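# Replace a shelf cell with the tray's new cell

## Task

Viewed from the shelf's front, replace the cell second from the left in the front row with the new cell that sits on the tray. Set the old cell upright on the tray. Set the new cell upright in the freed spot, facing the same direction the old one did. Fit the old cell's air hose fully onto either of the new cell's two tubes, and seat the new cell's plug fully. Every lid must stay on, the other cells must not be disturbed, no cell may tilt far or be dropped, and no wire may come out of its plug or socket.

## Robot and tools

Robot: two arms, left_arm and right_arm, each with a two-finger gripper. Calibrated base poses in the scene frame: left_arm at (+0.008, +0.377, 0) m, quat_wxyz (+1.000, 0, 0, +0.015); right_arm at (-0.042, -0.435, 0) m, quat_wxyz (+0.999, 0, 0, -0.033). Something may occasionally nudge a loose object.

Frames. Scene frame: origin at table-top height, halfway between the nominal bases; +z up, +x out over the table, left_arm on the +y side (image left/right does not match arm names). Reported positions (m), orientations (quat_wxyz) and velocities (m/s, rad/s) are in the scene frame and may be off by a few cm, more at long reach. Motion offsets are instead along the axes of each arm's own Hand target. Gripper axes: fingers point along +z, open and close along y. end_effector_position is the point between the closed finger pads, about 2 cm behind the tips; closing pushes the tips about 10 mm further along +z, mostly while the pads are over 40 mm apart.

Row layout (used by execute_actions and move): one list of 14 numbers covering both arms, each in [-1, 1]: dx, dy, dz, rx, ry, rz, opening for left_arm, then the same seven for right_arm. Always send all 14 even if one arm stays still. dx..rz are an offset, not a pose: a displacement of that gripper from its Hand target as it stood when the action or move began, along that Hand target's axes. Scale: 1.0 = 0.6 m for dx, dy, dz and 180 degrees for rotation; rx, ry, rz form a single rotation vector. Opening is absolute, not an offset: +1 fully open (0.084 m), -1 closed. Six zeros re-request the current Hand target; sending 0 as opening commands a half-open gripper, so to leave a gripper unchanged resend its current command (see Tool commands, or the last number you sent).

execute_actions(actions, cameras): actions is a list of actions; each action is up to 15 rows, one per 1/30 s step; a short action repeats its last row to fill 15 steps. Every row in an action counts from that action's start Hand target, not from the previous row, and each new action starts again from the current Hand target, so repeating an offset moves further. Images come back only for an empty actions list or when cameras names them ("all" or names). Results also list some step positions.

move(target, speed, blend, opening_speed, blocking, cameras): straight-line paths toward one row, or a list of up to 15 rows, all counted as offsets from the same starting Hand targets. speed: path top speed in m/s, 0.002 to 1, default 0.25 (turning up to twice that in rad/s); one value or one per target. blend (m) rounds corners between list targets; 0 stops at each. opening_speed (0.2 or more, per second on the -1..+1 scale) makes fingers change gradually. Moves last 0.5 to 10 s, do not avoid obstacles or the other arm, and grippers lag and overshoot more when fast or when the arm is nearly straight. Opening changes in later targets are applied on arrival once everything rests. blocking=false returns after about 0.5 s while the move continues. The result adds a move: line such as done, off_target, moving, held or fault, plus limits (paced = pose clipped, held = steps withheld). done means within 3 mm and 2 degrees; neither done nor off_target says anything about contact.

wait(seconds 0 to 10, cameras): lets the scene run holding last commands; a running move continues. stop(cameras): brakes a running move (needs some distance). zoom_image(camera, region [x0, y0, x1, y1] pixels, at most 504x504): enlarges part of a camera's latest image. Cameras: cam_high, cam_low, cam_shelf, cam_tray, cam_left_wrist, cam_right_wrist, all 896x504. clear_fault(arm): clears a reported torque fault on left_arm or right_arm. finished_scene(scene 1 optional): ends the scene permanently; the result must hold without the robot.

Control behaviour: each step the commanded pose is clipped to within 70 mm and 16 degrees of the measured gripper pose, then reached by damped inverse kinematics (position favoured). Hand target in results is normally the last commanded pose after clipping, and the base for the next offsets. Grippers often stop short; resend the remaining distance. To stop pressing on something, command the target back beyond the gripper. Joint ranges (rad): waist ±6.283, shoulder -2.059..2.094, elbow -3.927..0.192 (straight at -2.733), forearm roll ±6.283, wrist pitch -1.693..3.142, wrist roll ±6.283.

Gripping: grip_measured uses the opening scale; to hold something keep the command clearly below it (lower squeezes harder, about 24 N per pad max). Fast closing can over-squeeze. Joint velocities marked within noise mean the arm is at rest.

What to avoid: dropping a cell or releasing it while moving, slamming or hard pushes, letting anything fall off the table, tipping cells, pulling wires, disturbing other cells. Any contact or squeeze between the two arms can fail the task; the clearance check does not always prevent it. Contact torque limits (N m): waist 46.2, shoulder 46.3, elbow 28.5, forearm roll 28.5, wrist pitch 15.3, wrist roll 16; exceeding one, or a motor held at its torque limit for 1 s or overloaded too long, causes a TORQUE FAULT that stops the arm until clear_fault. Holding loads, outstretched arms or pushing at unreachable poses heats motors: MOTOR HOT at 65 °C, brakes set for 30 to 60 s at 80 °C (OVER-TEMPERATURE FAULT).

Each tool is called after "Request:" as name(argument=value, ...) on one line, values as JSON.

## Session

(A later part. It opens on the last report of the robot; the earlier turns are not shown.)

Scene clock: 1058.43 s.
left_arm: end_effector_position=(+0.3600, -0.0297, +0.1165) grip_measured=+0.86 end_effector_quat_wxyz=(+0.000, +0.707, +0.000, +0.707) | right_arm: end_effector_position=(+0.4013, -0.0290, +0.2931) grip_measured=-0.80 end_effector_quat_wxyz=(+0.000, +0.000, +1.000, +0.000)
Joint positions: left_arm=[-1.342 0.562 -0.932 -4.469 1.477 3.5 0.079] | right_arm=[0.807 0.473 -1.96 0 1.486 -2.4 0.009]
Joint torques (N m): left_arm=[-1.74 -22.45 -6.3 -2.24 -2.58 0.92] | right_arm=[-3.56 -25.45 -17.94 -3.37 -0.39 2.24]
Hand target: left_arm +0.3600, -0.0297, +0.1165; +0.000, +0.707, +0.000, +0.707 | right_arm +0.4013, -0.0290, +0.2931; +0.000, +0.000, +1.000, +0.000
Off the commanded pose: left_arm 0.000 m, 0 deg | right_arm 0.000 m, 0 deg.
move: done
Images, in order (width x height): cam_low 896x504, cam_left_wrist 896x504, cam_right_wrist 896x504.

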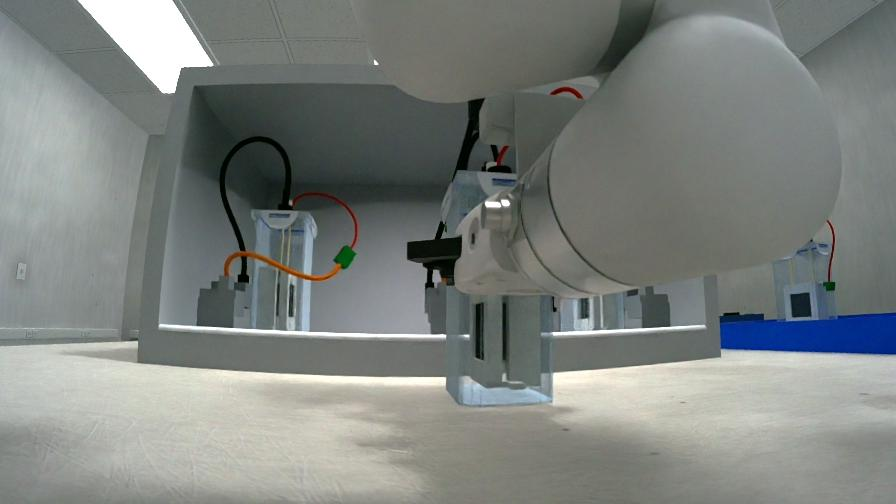

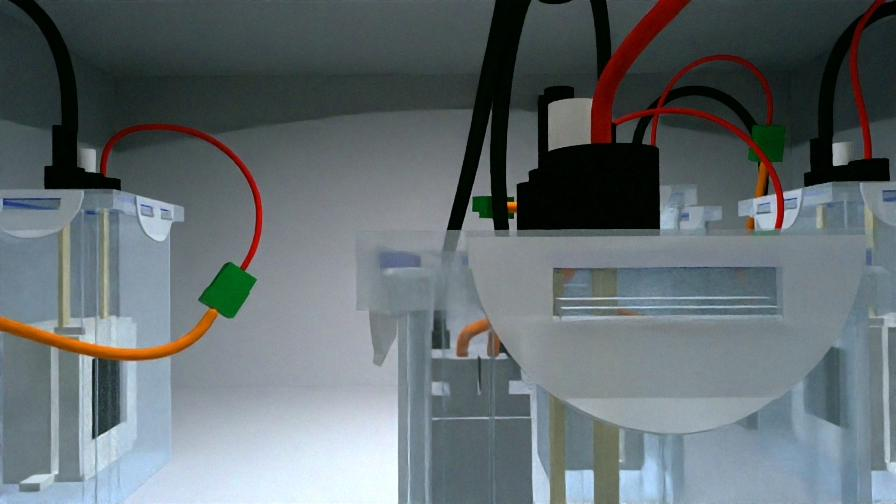

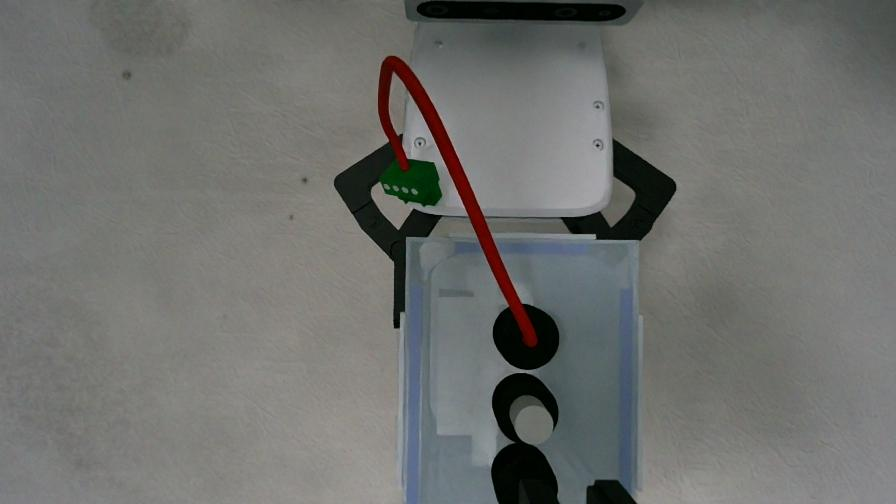

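Request:
move(target=[0,0,0,0,0,0,-1,-0.15,-0.03,0.03,0,0,0,-1], speed=0.1, cameras=["cam_right_wrist","cam_shelf","cam_high"])

Scene clock: 1064.77 s.
left_arm: end_effector_position=(+0.3600, -0.0297, +0.1165) grip_measured=+0.86 end_effector_quat_wxyz=(+0.000, +0.707, +0.000, +0.707) | right_arm: end_effector_position=(+0.4912, -0.0471, +0.2750) grip_measured=-0.80 end_effector_quat_wxyz=(+0.001, +0.000, +1.000, +0.001)
Joint positions: left_arm=[-1.342 0.562 -0.932 -4.469 1.477 3.5 0.079] | right_arm=[0.695 0.865 -2.548 0.001 1.681 -2.512 0.009]
Joint torques (N m): left_arm=[-0.97 -22.6 -6.22 -2.26 -2.18 1.28] | right_arm=[-4.45 -29.85 -17.14 3.69 -0.41 -2.16]
Hand target: left_arm +0.3600, -0.0297, +0.1165; +0.000, +0.707, +0.000, +0.707 | right_arm +0.4913, -0.0470, +0.2751; +0.000, +0.000, +1.000, +0.000
Off the commanded pose: left_arm 0.000 m, 0 deg | right_arm 0.000 m, 0 deg.
move: done
Images, in order (width x height): cam_high 896x504, cam_shelf 896x504, cam_right_wrist 896x504.

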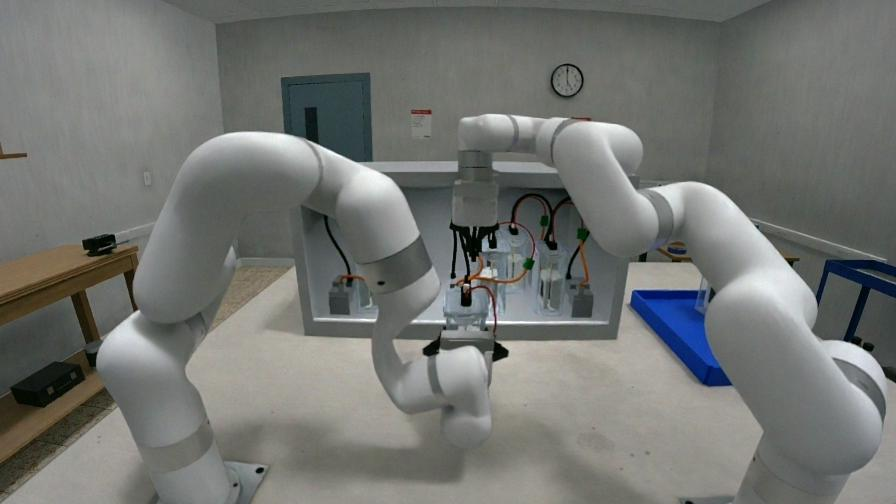

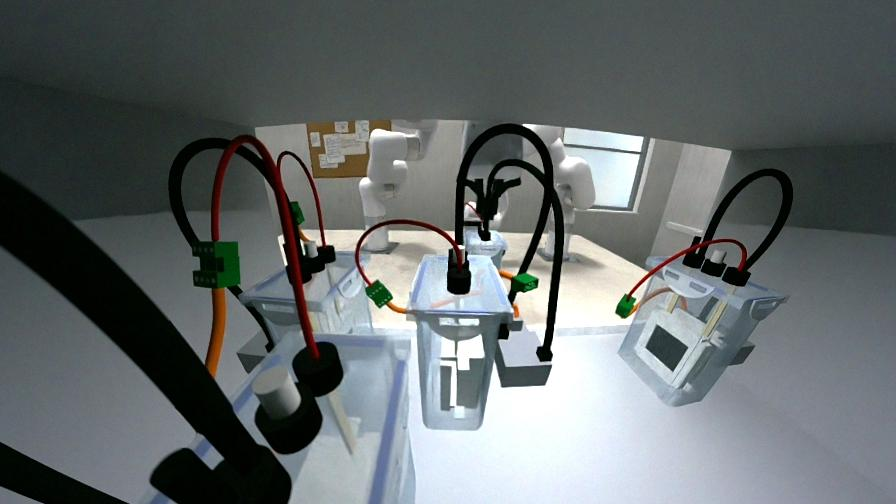

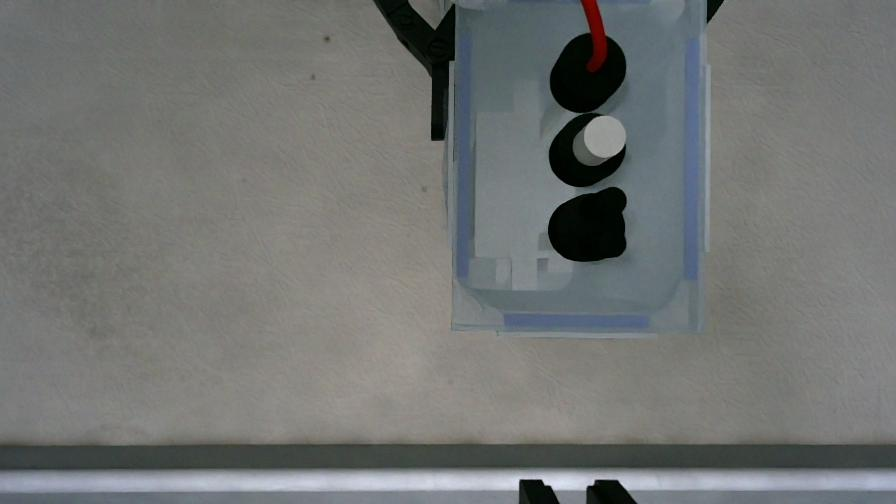

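Request:
move(target=[0,0,0,0,0,0,-1,0,0,0,0,0,0,-0.3], opening_speed=0.3, cameras=["cam_right_wrist","cam_shelf","cam_left_wrist"])

Request:
zoom_image(camera="cam_shelf", region=[420, 100, 620, 300])

Scene clock: 1071.10 s.
left_arm: end_effector_position=(+0.3600, -0.0297, +0.1165) grip_measured=+0.86 end_effector_quat_wxyz=(+0.000, +0.707, +0.000, +0.707) | right_arm: end_effector_position=(+0.4912, -0.0471, +0.2750) grip_measured=-0.32 end_effector_quat_wxyz=(+0.001, +0.000, +1.000, +0.001)
Joint positions: left_arm=[-1.342 0.562 -0.932 -4.469 1.477 3.5 0.079] | right_arm=[0.695 0.865 -2.548 0.001 1.681 -2.512 0.03]
Joint torques (N m): left_arm=[0.24 -22.79 -6.33 -2.03 -1.72 1.74] | right_arm=[-3.66 -30.13 -16.9 3.71 -0.85 -1.93]
Hand target: left_arm +0.3600, -0.0297, +0.1165; +0.000, +0.707, +0.000, +0.707 | right_arm +0.4912, -0.0471, +0.2750; +0.001, +0.000, +1.000, +0.001
Off the commanded pose: left_arm 0.000 m, 0 deg | right_arm 0.000 m, 0 deg.
move: done
Images, in order (width x height): cam_shelf 896x504, cam_left_wrist 896x504, cam_right_wrist 896x504.

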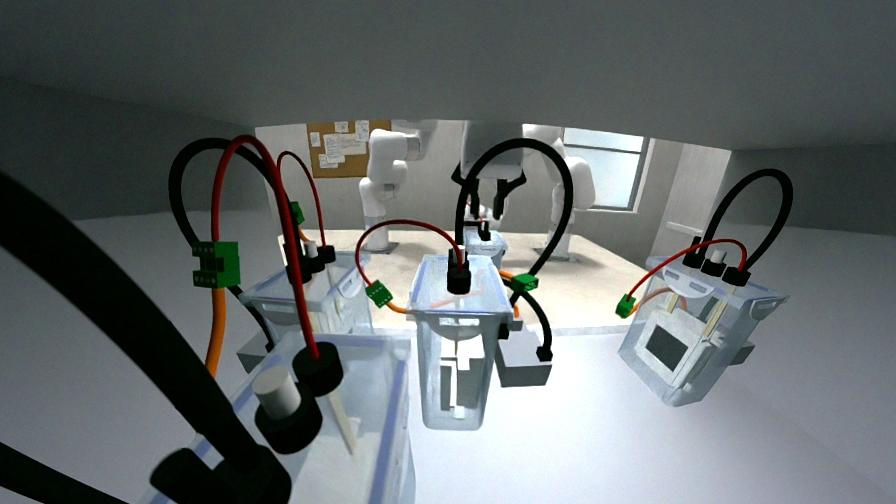

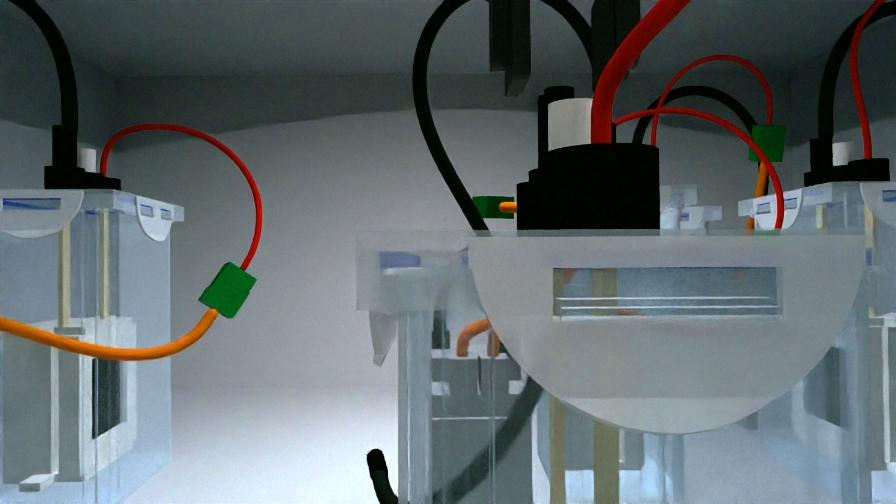

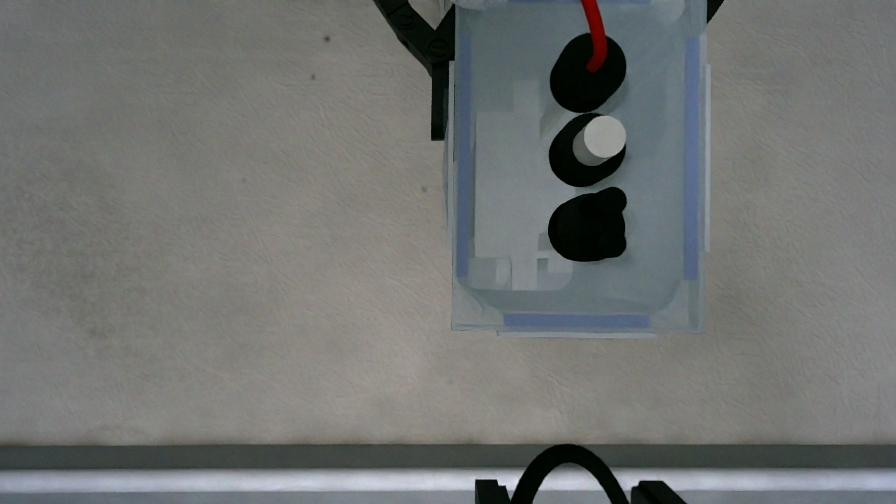

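Scaled by 2.520 from the camera's 896x504 image, which has a finer 1280x720 frame.

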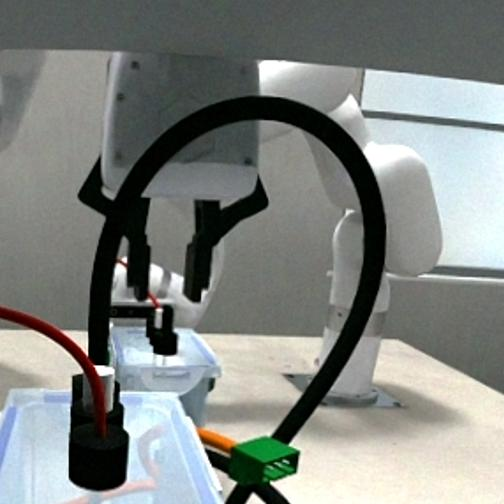

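Request:
move(target=[[0,0,0,0,0,0,-1,0,0,-0.133,0,0,0,-0.3],[0,0,0,0,0,0,-1,0.152,-0.505,-0.175,0,-0.25,0,-0.3],[0,0,0,0,0,0,-1,0.152,-0.838,-0.142,0,-0.5,0,-0.3]], speed=0.3, blend=0.02)

Request:
move(target=[[0,0,0,0,0,0,-1,0,0,0,0,0,0.5,1],[0,0,0,0,0,0,-1,0,0,0,0,0,1.0,1]], speed=0.4, cameras=["cam_right_wrist","cam_high","cam_left_wrist","cam_shelf"])

Scene clock: 1088.03 s.
left_arm: end_effector_position=(+0.3600, -0.0297, +0.1165) grip_measured=+0.86 end_effector_quat_wxyz=(+0.000, +0.707, +0.000, +0.707) | right_arm: end_effector_position=(+0.3997, -0.5500, +0.3593) grip_measured=-0.32 end_effector_quat_wxyz=(+0.708, +0.001, +0.707, +0.000)
Joint positions: left_arm=[-1.342 0.562 -0.932 -4.469 1.477 3.5 0.079] | right_arm=[-0.557 -0.152 -0.318 -0.677 -1.195 -2.852 0.03]
Joint torques (N m): left_arm=[1.75 -23.15 -6.42 -2.16 -0.9 1.97] | right_arm=[-4.31 -7.88 -13.33 -3.19 -3.98 2.18]
Hand target: left_arm +0.3600, -0.0297, +0.1165; +0.000, +0.707, +0.000, +0.707 | right_arm +0.3997, -0.5500, +0.3593; +0.708, +0.001, +0.707, +0.000
Off the commanded pose: left_arm 0.000 m, 0 deg | right_arm 0.000 m, 0 deg.
elbow stopped short (right arm): the move would have taken joint 3 (elbow) straighter than the controller allows.
move: done; limits=paced

Scene clock: 1093.20 s.
left_arm: end_effector_position=(+0.3600, -0.0297, +0.1165) grip_measured=+0.86 end_effector_quat_wxyz=(+0.000, +0.707, +0.000, +0.707) | right_arm: end_effector_position=(+0.3997, -0.5500, +0.3593) grip_measured=+1.00 end_effector_quat_wxyz=(+0.000, +0.707, -0.001, +0.708)
Joint positions: left_arm=[-1.342 0.562 -0.932 -4.469 1.477 3.5 0.079] | right_arm=[-0.557 -0.152 -0.318 -0.677 -1.195 0.289 0.084]
Joint torques (N m): left_arm=[2.58 -23.42 -6.52 -2.1 -0.51 1.87] | right_arm=[-4.55 -16.92 -13.27 -3.06 -0.8 2.21]
Hand target: left_arm +0.3600, -0.0297, +0.1165; +0.000, +0.707, +0.000, +0.707 | right_arm +0.3997, -0.5500, +0.3593; +0.000, +0.707, -0.001, +0.708
Off the commanded pose: left_arm 0.000 m, 0 deg | right_arm 0.000 m, 0 deg.
move: done
Images, in order (width x height): cam_high 896x504, cam_shelf 896x504, cam_left_wrist 896x504, cam_right_wrist 896x504.

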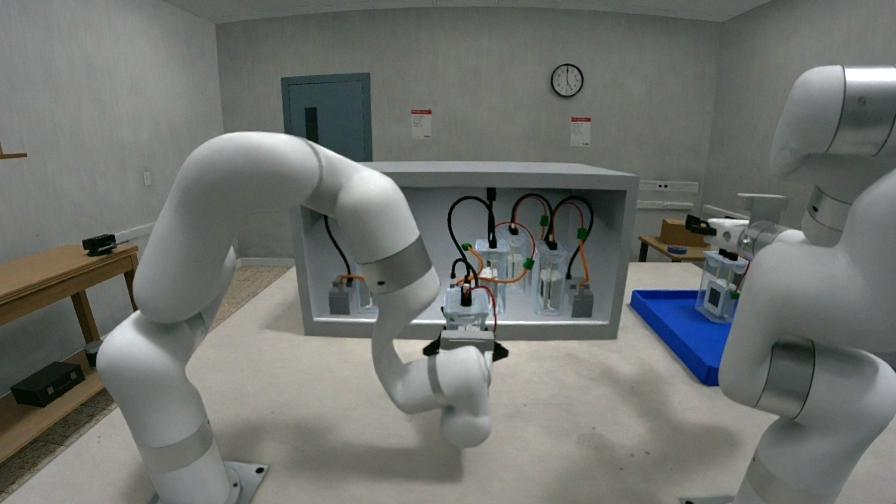

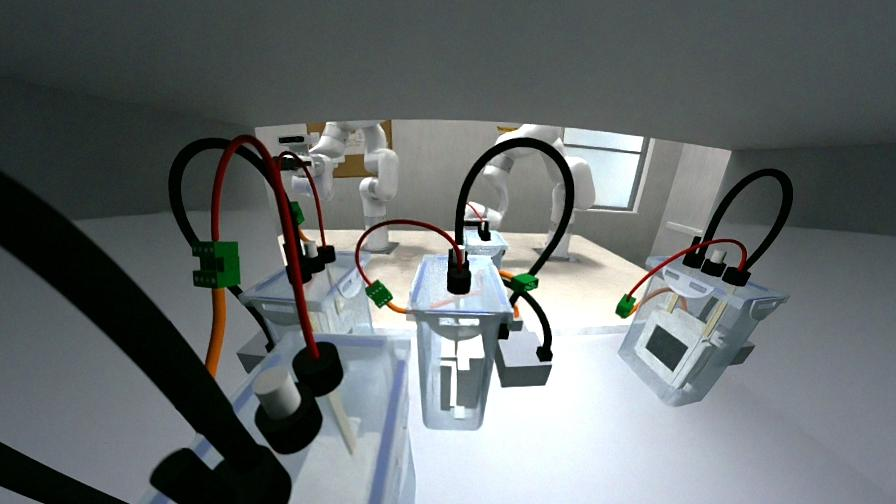

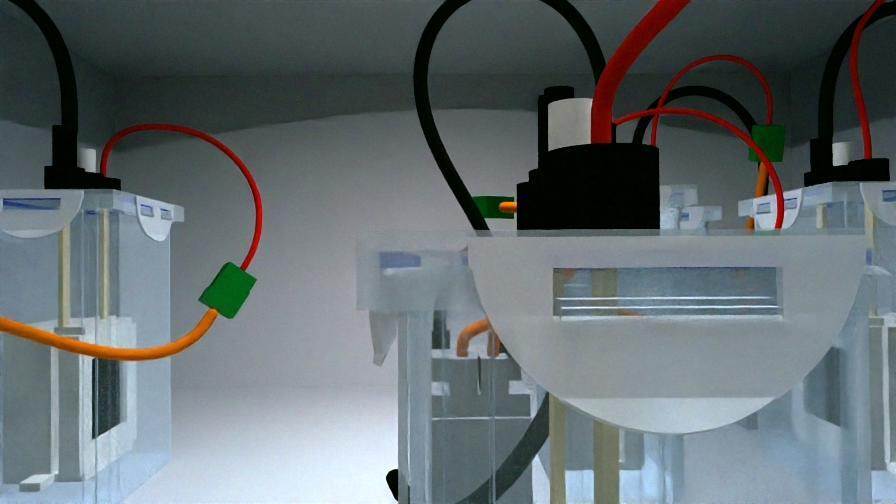

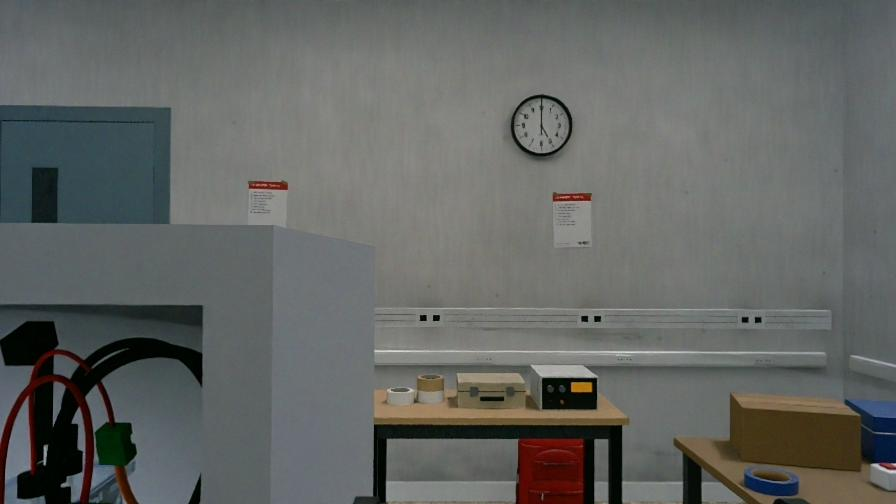

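Request:
execute_actions(actions=[])

Scene clock: 1125.13 s.
left_arm: end_effector_position=(+0.3600, -0.0297, +0.1165) grip_measured=+0.86 end_effector_quat_wxyz=(+0.000, +0.707, +0.000, +0.707) | right_arm: end_effector_position=(+0.3997, -0.5500, +0.3593) grip_measured=+1.00 end_effector_quat_wxyz=(+0.000, +0.707, -0.001, +0.708)
Joint positions: left_arm=[-1.342 0.562 -0.932 -4.469 1.477 3.5 0.079] | right_arm=[-0.557 -0.152 -0.318 -0.677 -1.195 0.289 0.084]
Joint velocities: within noise
Joint torques (N m): left_arm=[3.31 -23.39 -6.49 -1.98 -0.23 1.89] | right_arm=[-4.35 -17.18 -13.39 -3 -0.92 2.06]
Hand target: left_arm +0.3600, -0.0297, +0.1165; +0.000, +0.707, +0.000, +0.707 | right_arm +0.3997, -0.5500, +0.3593; +0.000, +0.707, -0.001, +0.708
Tool commands: left_gripper/opening=-1.0 right_gripper/opening=+1.0
Off the commanded pose: left_arm 0.000 m, 0 deg | right_arm 0.000 m, 0 deg.

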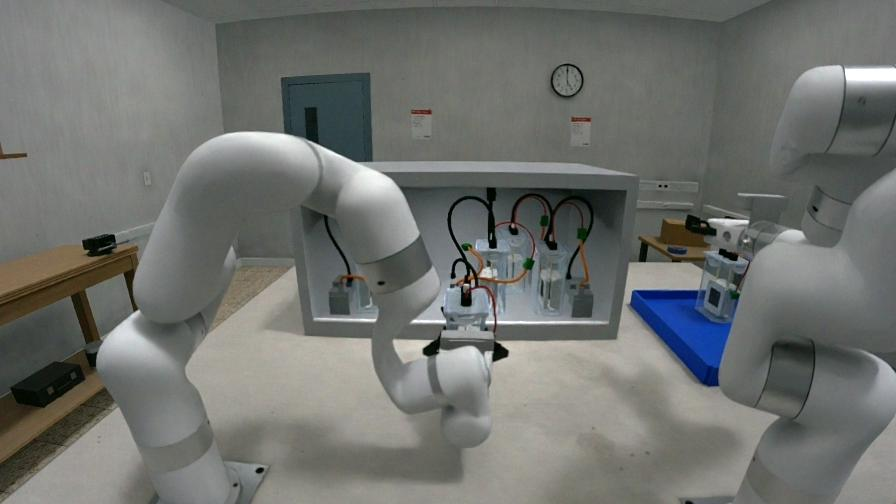

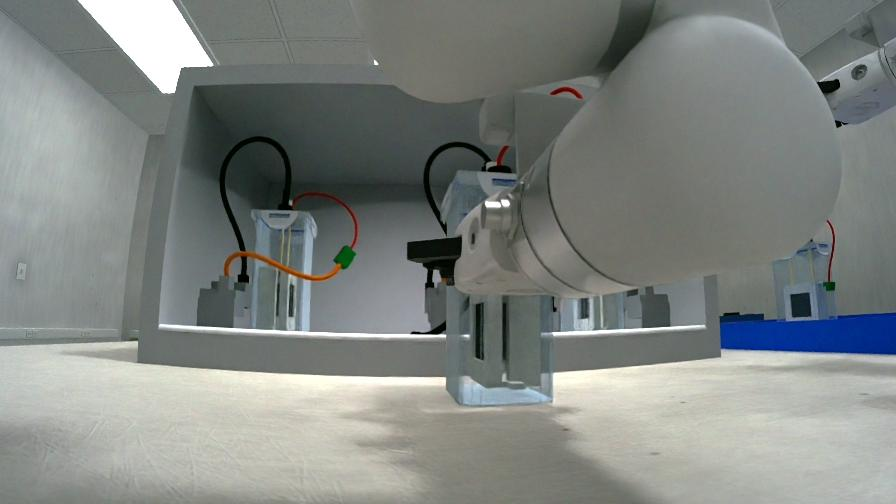

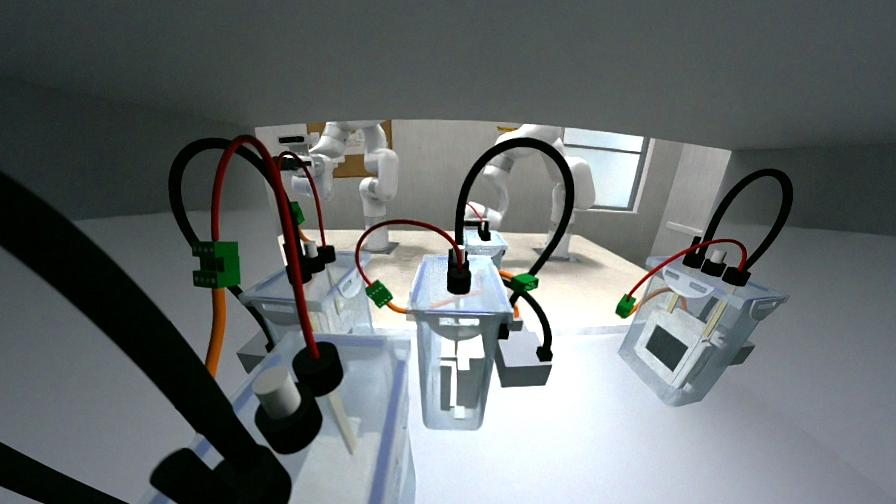

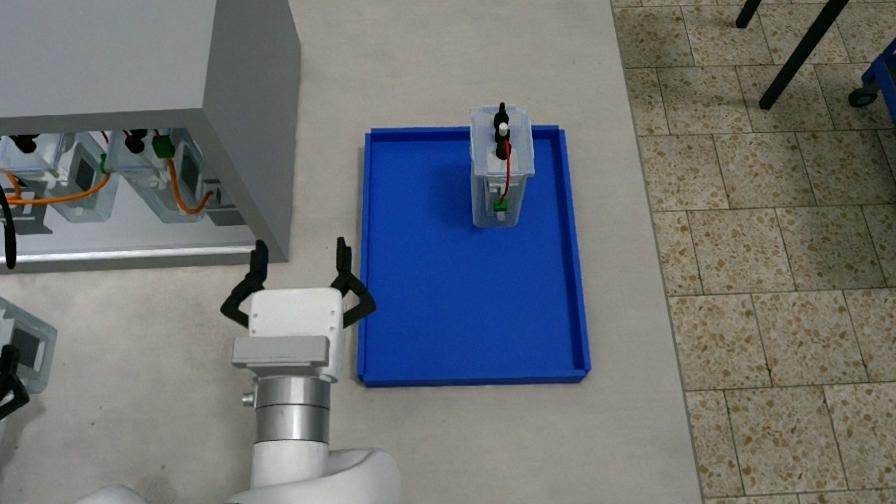

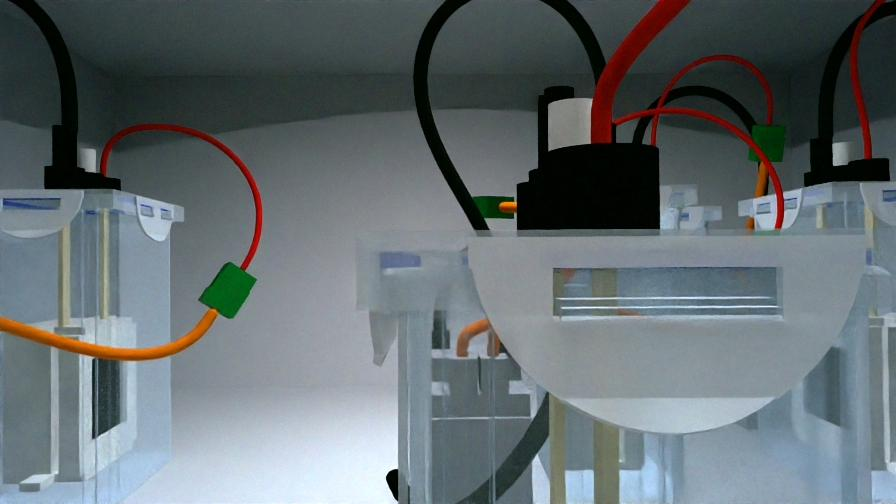

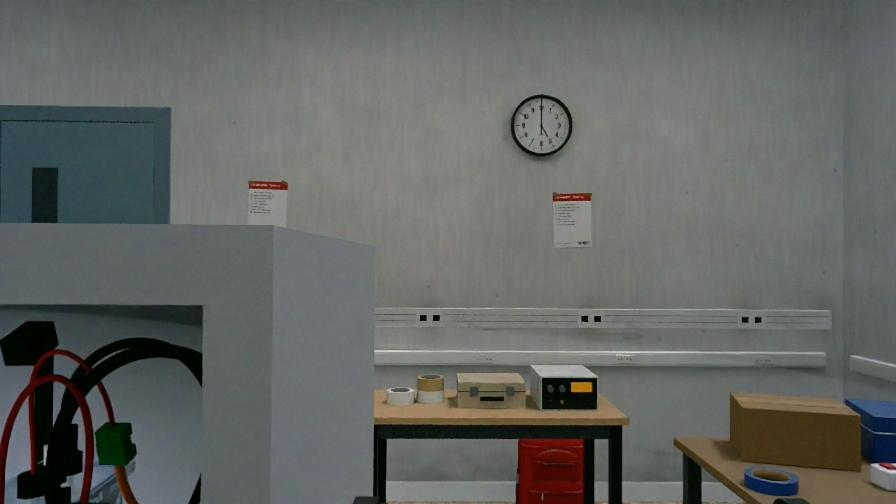

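Request:
zoom_image(camera="cam_high", region=[380, 220, 580, 370])

Request:
zoom_image(camera="cam_shelf", region=[400, 180, 560, 290])

Request:
zoom_image(camera="cam_low", region=[400, 60, 620, 420])

Scaled by 2.520 from the camera's 896x504 image, which has a finer 1280x720 frame.

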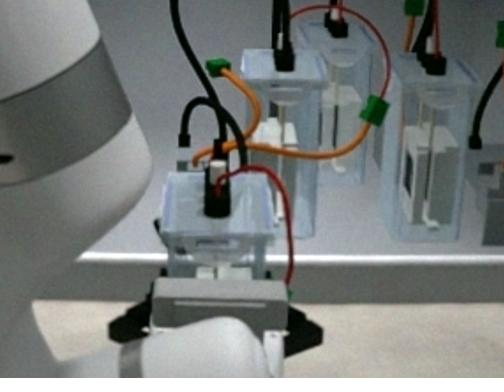

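Scaled by 3.150 from the camera's 896x504 image, which has a finer 1280x720 frame.

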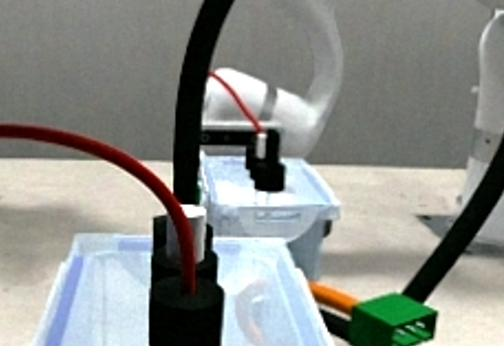

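Scaled by 1.400 from the camera's 896x504 image, which has a finer 1280x720 frame.

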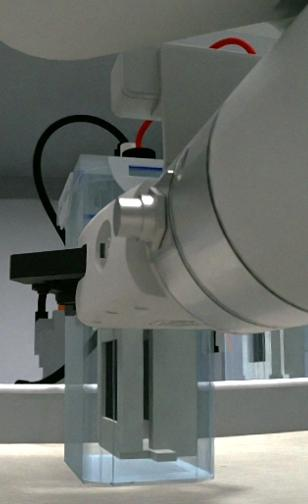

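Request:
move(target=[[0,0,0,0,0,0,1,0,0,0,0,0,0,1],[0,0,-0.27,0,0,0,1,0,0,0,0,0,0,1]], speed=0.06, cameras=["cam_left_wrist","cam_high","cam_low"])

Scene clock: 1138.07 s.
left_arm: end_effector_position=(+0.1980, -0.0296, +0.1166) grip_measured=+1.00 end_effector_quat_wxyz=(+0.000, +0.707, +0.000, +0.707) | right_arm: end_effector_position=(+0.3997, -0.5500, +0.3593) grip_measured=+1.00 end_effector_quat_wxyz=(+0.000, +0.707, -0.001, +0.708)
Joint positions: left_arm=[-1.761 0.546 -0.901 -4.861 1.625 3.492 0.084] | right_arm=[-0.557 -0.152 -0.318 -0.677 -1.195 0.289 0.084]
Joint torques (N m): left_arm=[-4.3 -26.91 -13.06 -1.95 4.82 1.91] | right_arm=[-4.46 -17.34 -13.56 -3.26 -0.92 2.17]
Hand target: left_arm +0.1980, -0.0296, +0.1166; +0.000, +0.707, +0.000, +0.707 | right_arm +0.3997, -0.5500, +0.3593; +0.000, +0.707, -0.001, +0.708
Off the commanded pose: left_arm 0.000 m, 0 deg | right_arm 0.000 m, 0 deg.
move: done
Images, in order (width x height): cam_high 896x504, cam_low 896x504, cam_left_wrist 896x504.

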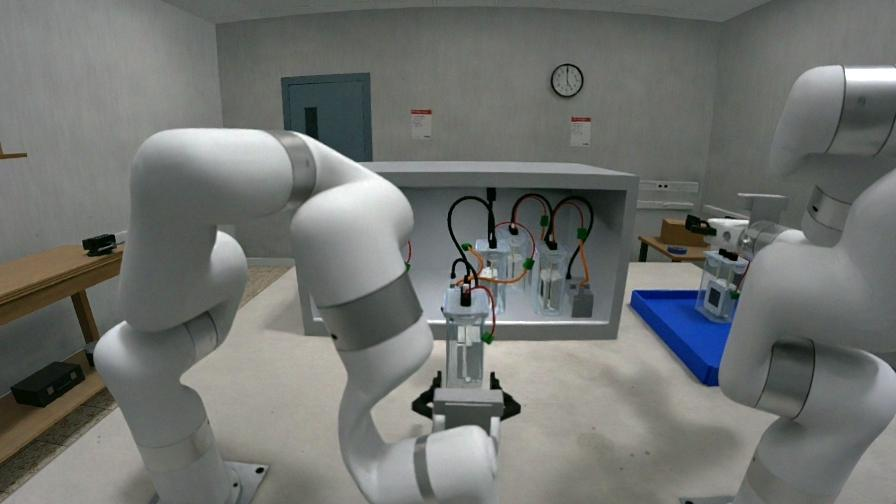

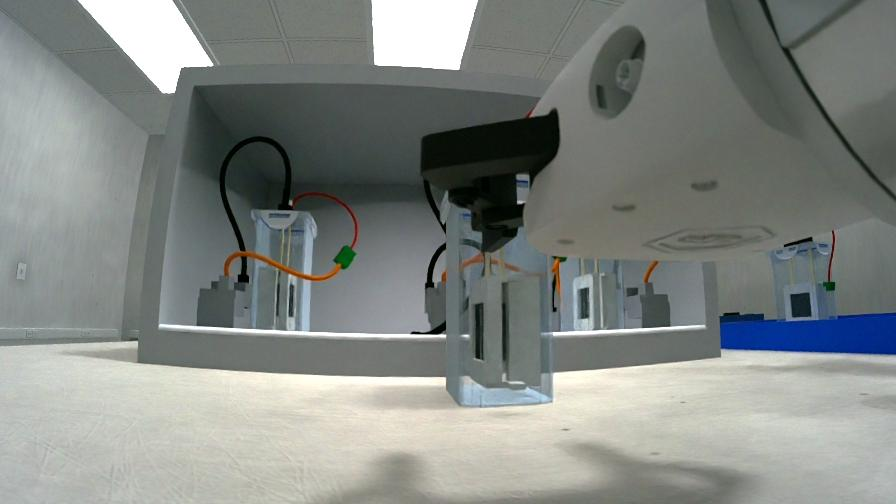

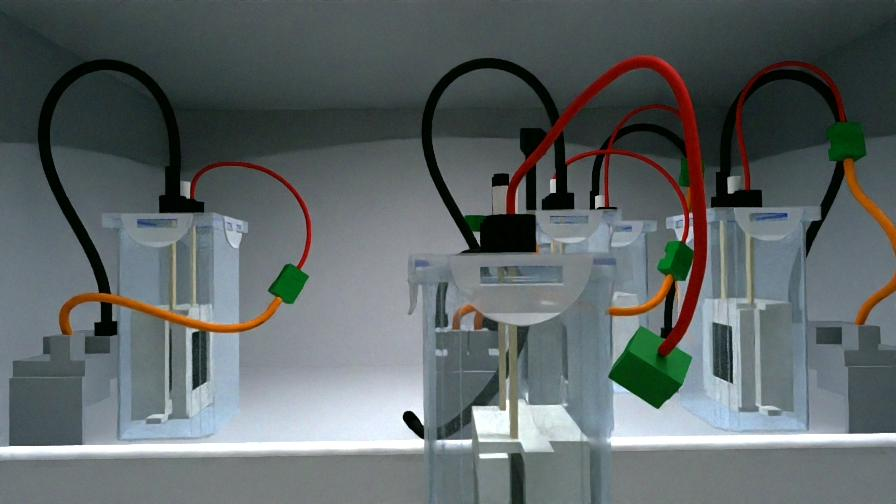

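Request:
move(target=[[0.1,-0.25,0,0,0,0,1,0,0,0,0,0,0,1],[0.3,-0.58,0.2,0,0,0,1,-0.05,-0.5,-0.3,0,0,0,1]], speed=0.2, blend=0.04, cameras=["cam_high"])

Scene clock: 1148.27 s.
left_arm: end_effector_position=(+0.2333, +0.1788, +0.2102) grip_measured=+1.00 end_effector_quat_wxyz=(-0.002, +0.703, +0.003, +0.711) | right_arm: end_effector_position=(+0.3258, -0.4267, +0.3471) grip_measured=+1.00 end_effector_quat_wxyz=(-0.001, +0.707, -0.001, +0.708)
Joint positions: left_arm=[-1.76 -0.348 -0.094 -4.858 1.652 3.577 0.084] | right_arm=[0.18 -0.61 0.095 0.132 -1.061 -0.063 0.084]
Joint torques (N m): left_arm=[-4.36 -1.37 -14.34 -1.79 4.86 -1.99] | right_arm=[4.43 0.62 -14.37 3.8 -3.99 -2.19]
Hand target: left_arm +0.2333, +0.1788, +0.2102; -0.002, +0.703, +0.003, +0.711 (not the last commanded pose) | right_arm +0.3258, -0.4266, +0.3471; +0.000, +0.707, -0.001, +0.708 (not the last commanded pose)
Off the commanded pose: left_arm 0.185 m, 1 deg | right_arm 0.207 m, 0 deg.
move: held (left_arm; a check stopped the path), off_target (right_arm; braked when a check withheld steps of left_arm); path passed 1 of 2 targets; limits=held
pose unreachable (left arm): on one or more control steps of this call, first in action 0 (counted from 0), this arm could not follow its commanded pose, so it was not sent that pose on those steps. It may still have moved: this result reports where it is.
cause: moving toward the commanded pose would bring two parts of the arm too close to each other (joints 2 (shoulder) to 4 (forearm roll) lie between them).
Images, in order (width x height): cam_high 896x504.

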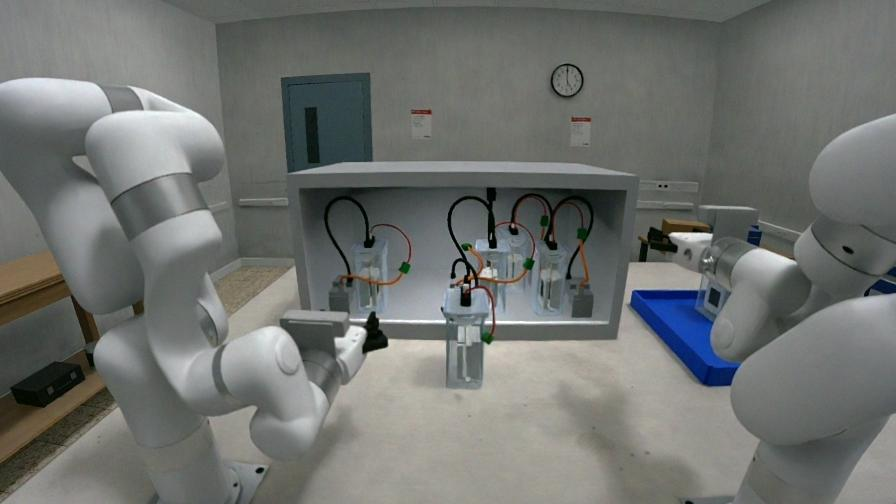

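Request:
move(target=[[0.08,-0.05,0.22,0,0,0,1,0,0,0,0,0,0,1],[0.08,-0.28,0.25,0,0,0,1,-0.05,-0.3,-0.15,0,0,0,1]], speed=0.2, blend=0.04, cameras=["cam_high"])

Scene clock: 1152.07 s.
left_arm: end_effector_position=(+0.2642, +0.1905, +0.2258) grip_measured=+1.00 end_effector_quat_wxyz=(-0.007, +0.697, +0.008, +0.717) | right_arm: end_effector_position=(+0.3258, -0.4266, +0.3471) grip_measured=+1.00 end_effector_quat_wxyz=(+0.000, +0.707, -0.001, +0.708)
Joint positions: left_arm=[-1.585 -0.473 -0.043 -4.703 1.597 3.656 0.084] | right_arm=[0.181 -0.61 0.095 0.133 -1.061 -0.064 0.084]
Joint torques (N m): left_arm=[-4.48 0.93 -15.57 -1.48 4.76 -1.9] | right_arm=[4.14 0.85 -14.46 3.71 -3.93 -2.21]
Hand target: left_arm +0.2642, +0.1905, +0.2258; -0.007, +0.697, +0.008, +0.717 (not the last commanded pose) | right_arm +0.3258, -0.4266, +0.3471; +0.000, +0.707, -0.001, +0.708 (not the last commanded pose)
Off the commanded pose: left_arm 0.199 m, 1 deg | right_arm 0.203 m, 0 deg.
move: held (left_arm; a check stopped the path), off_target (right_arm; braked when a check withheld steps of left_arm); path passed 0 of 2 targets; limits=held
pose unreachable (left arm): on one or more control steps of this call, first in action 0 (counted from 0), this arm could not follow its commanded pose, so it was not sent that pose on those steps. It may still have moved: this result reports where it is.
cause: moving toward the commanded pose would bring two parts of the arm too close to each other (joints 2 (shoulder) to 4 (forearm roll) lie between them).
Images, in order (width x height): cam_high 896x504.

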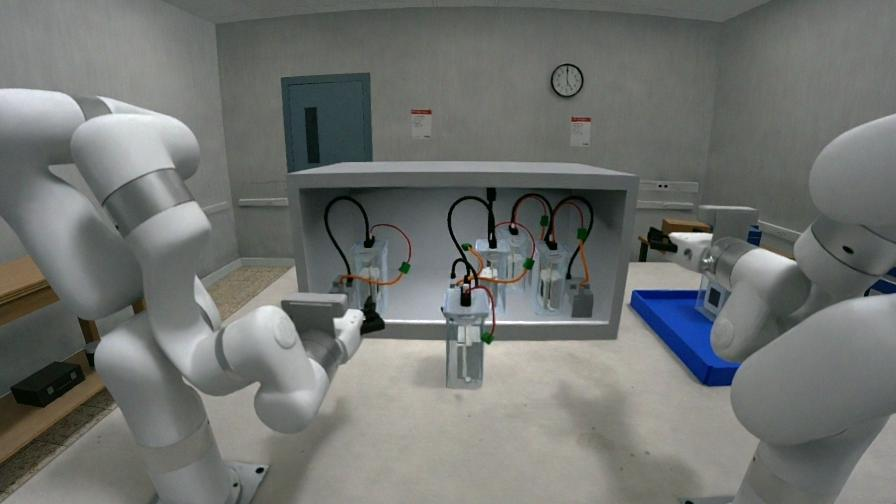

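Request:
move(target=[[-0.02,0.02,0.15,0,0,0,1,0,0,0,0,0,0,1],[-0.02,-0.08,0.18,0,0,0,1,-0.05,-0.3,-0.15,0,0,0,1]], speed=0.2, blend=0.03, cameras=["cam_high"])

Scene clock: 1156.43 s.
left_arm: end_effector_position=(+0.3593, +0.1970, +0.2164) grip_measured=+1.00 end_effector_quat_wxyz=(-0.007, +0.697, +0.008, +0.717) | right_arm: end_effector_position=(+0.3179, -0.4111, +0.3439) grip_measured=+1.00 end_effector_quat_wxyz=(-0.008, +0.706, +0.007, +0.708)
Joint positions: left_arm=[-1.043 -0.304 -0.145 -4.209 1.372 3.53 0.084] | right_arm=[0.321 -0.62 0.114 0.265 -1.083 -0.126 0.084]
Joint torques (N m): left_arm=[4.72 -22.57 -7.99 3.86 0.12 -1.94] | right_arm=[-4.47 1.37 -12.95 -4.11 -2.5 2.25]
Hand target: left_arm +0.3593, +0.1970, +0.2164; -0.007, +0.697, +0.008, +0.717 (not the last commanded pose) | right_arm +0.3179, -0.4111, +0.3439; -0.008, +0.706, +0.007, +0.708 (not the last commanded pose)
Off the commanded pose: left_arm 0.045 m, 0 deg | right_arm 0.186 m, 1 deg.
move: held (right_arm; a check stopped the path), off_target (left_arm; braked when a check withheld steps of right_arm); path passed 1 of 2 targets; limits=held
pose unreachable (right arm): on one or more control steps of this call, first in action 0 (counted from 0), this arm could not follow its commanded pose, so it was not sent that pose on those steps. It may still have moved: this result reports where it is.
cause: moving toward the commanded pose would bring two parts of the arm too close to each other (joints 2 (shoulder) to 4 (forearm roll) lie between them).
Images, in order (width x height): cam_high 896x504.

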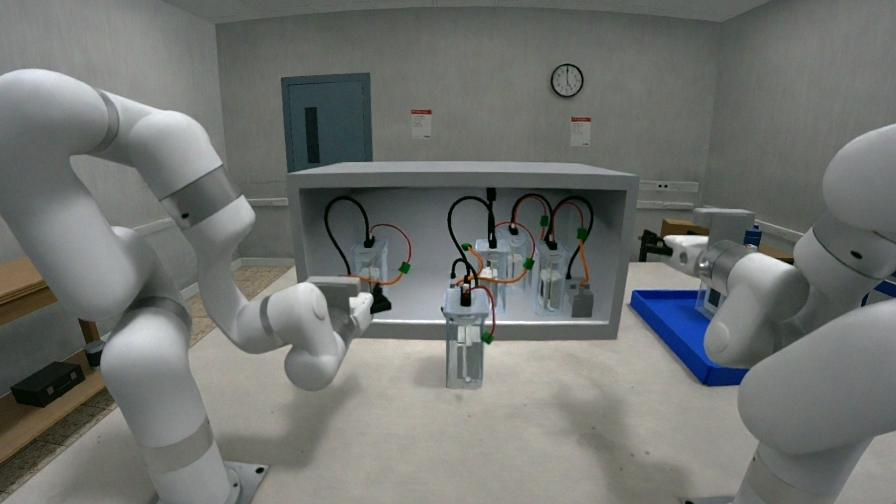

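Request:
move(target=[[0,0,0,0,0,0,1,0.03,0,0.13,0,0,0,1],[0,0,0,0,0,0,1,0.03,-0.5,-0.03,0,0,0,1],[0,0,0,0,0,0,1,0.03,-0.635,-0.13,0,0,0,1]], speed=0.2, blend=0.03, cameras=["cam_high","cam_right_wrist"])

Scene clock: 1169.27 s.
left_arm: end_effector_position=(+0.3593, +0.1970, +0.2164) grip_measured=+1.00 end_effector_quat_wxyz=(-0.007, +0.697, +0.008, +0.717) | right_arm: end_effector_position=(+0.2315, -0.0319, +0.3622) grip_measured=+1.00 end_effector_quat_wxyz=(-0.008, +0.706, +0.007, +0.708)
Joint positions: left_arm=[-1.043 -0.304 -0.145 -4.209 1.372 3.53 0.084] | right_arm=[1.589 0.408 -1.143 1.517 -1.528 -0.732 0.084]
Joint torques (N m): left_arm=[4.84 -22.43 -8.09 3.76 0.22 -1.83] | right_arm=[4.16 -19.3 -13.41 2.49 -3.2 -2.13]
Hand target: left_arm +0.3593, +0.1970, +0.2164; -0.007, +0.697, +0.008, +0.717 | right_arm +0.2315, -0.0319, +0.3622; -0.008, +0.706, +0.007, +0.708
Off the commanded pose: left_arm 0.000 m, 0 deg | right_arm 0.000 m, 0 deg.
move: done
Images, in order (width x height): cam_high 896x504, cam_right_wrist 896x504.

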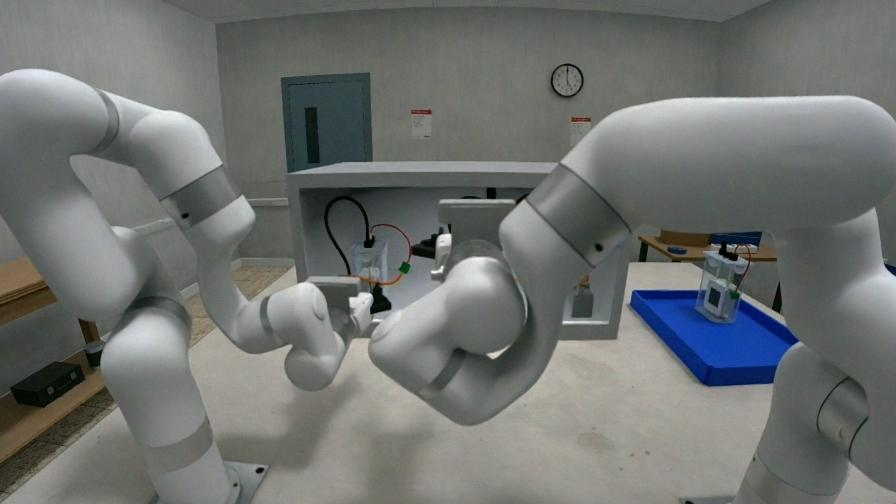

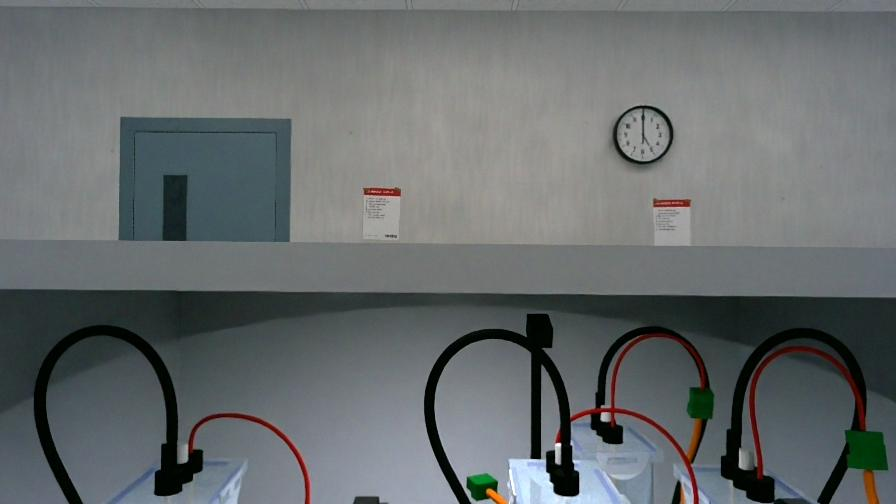

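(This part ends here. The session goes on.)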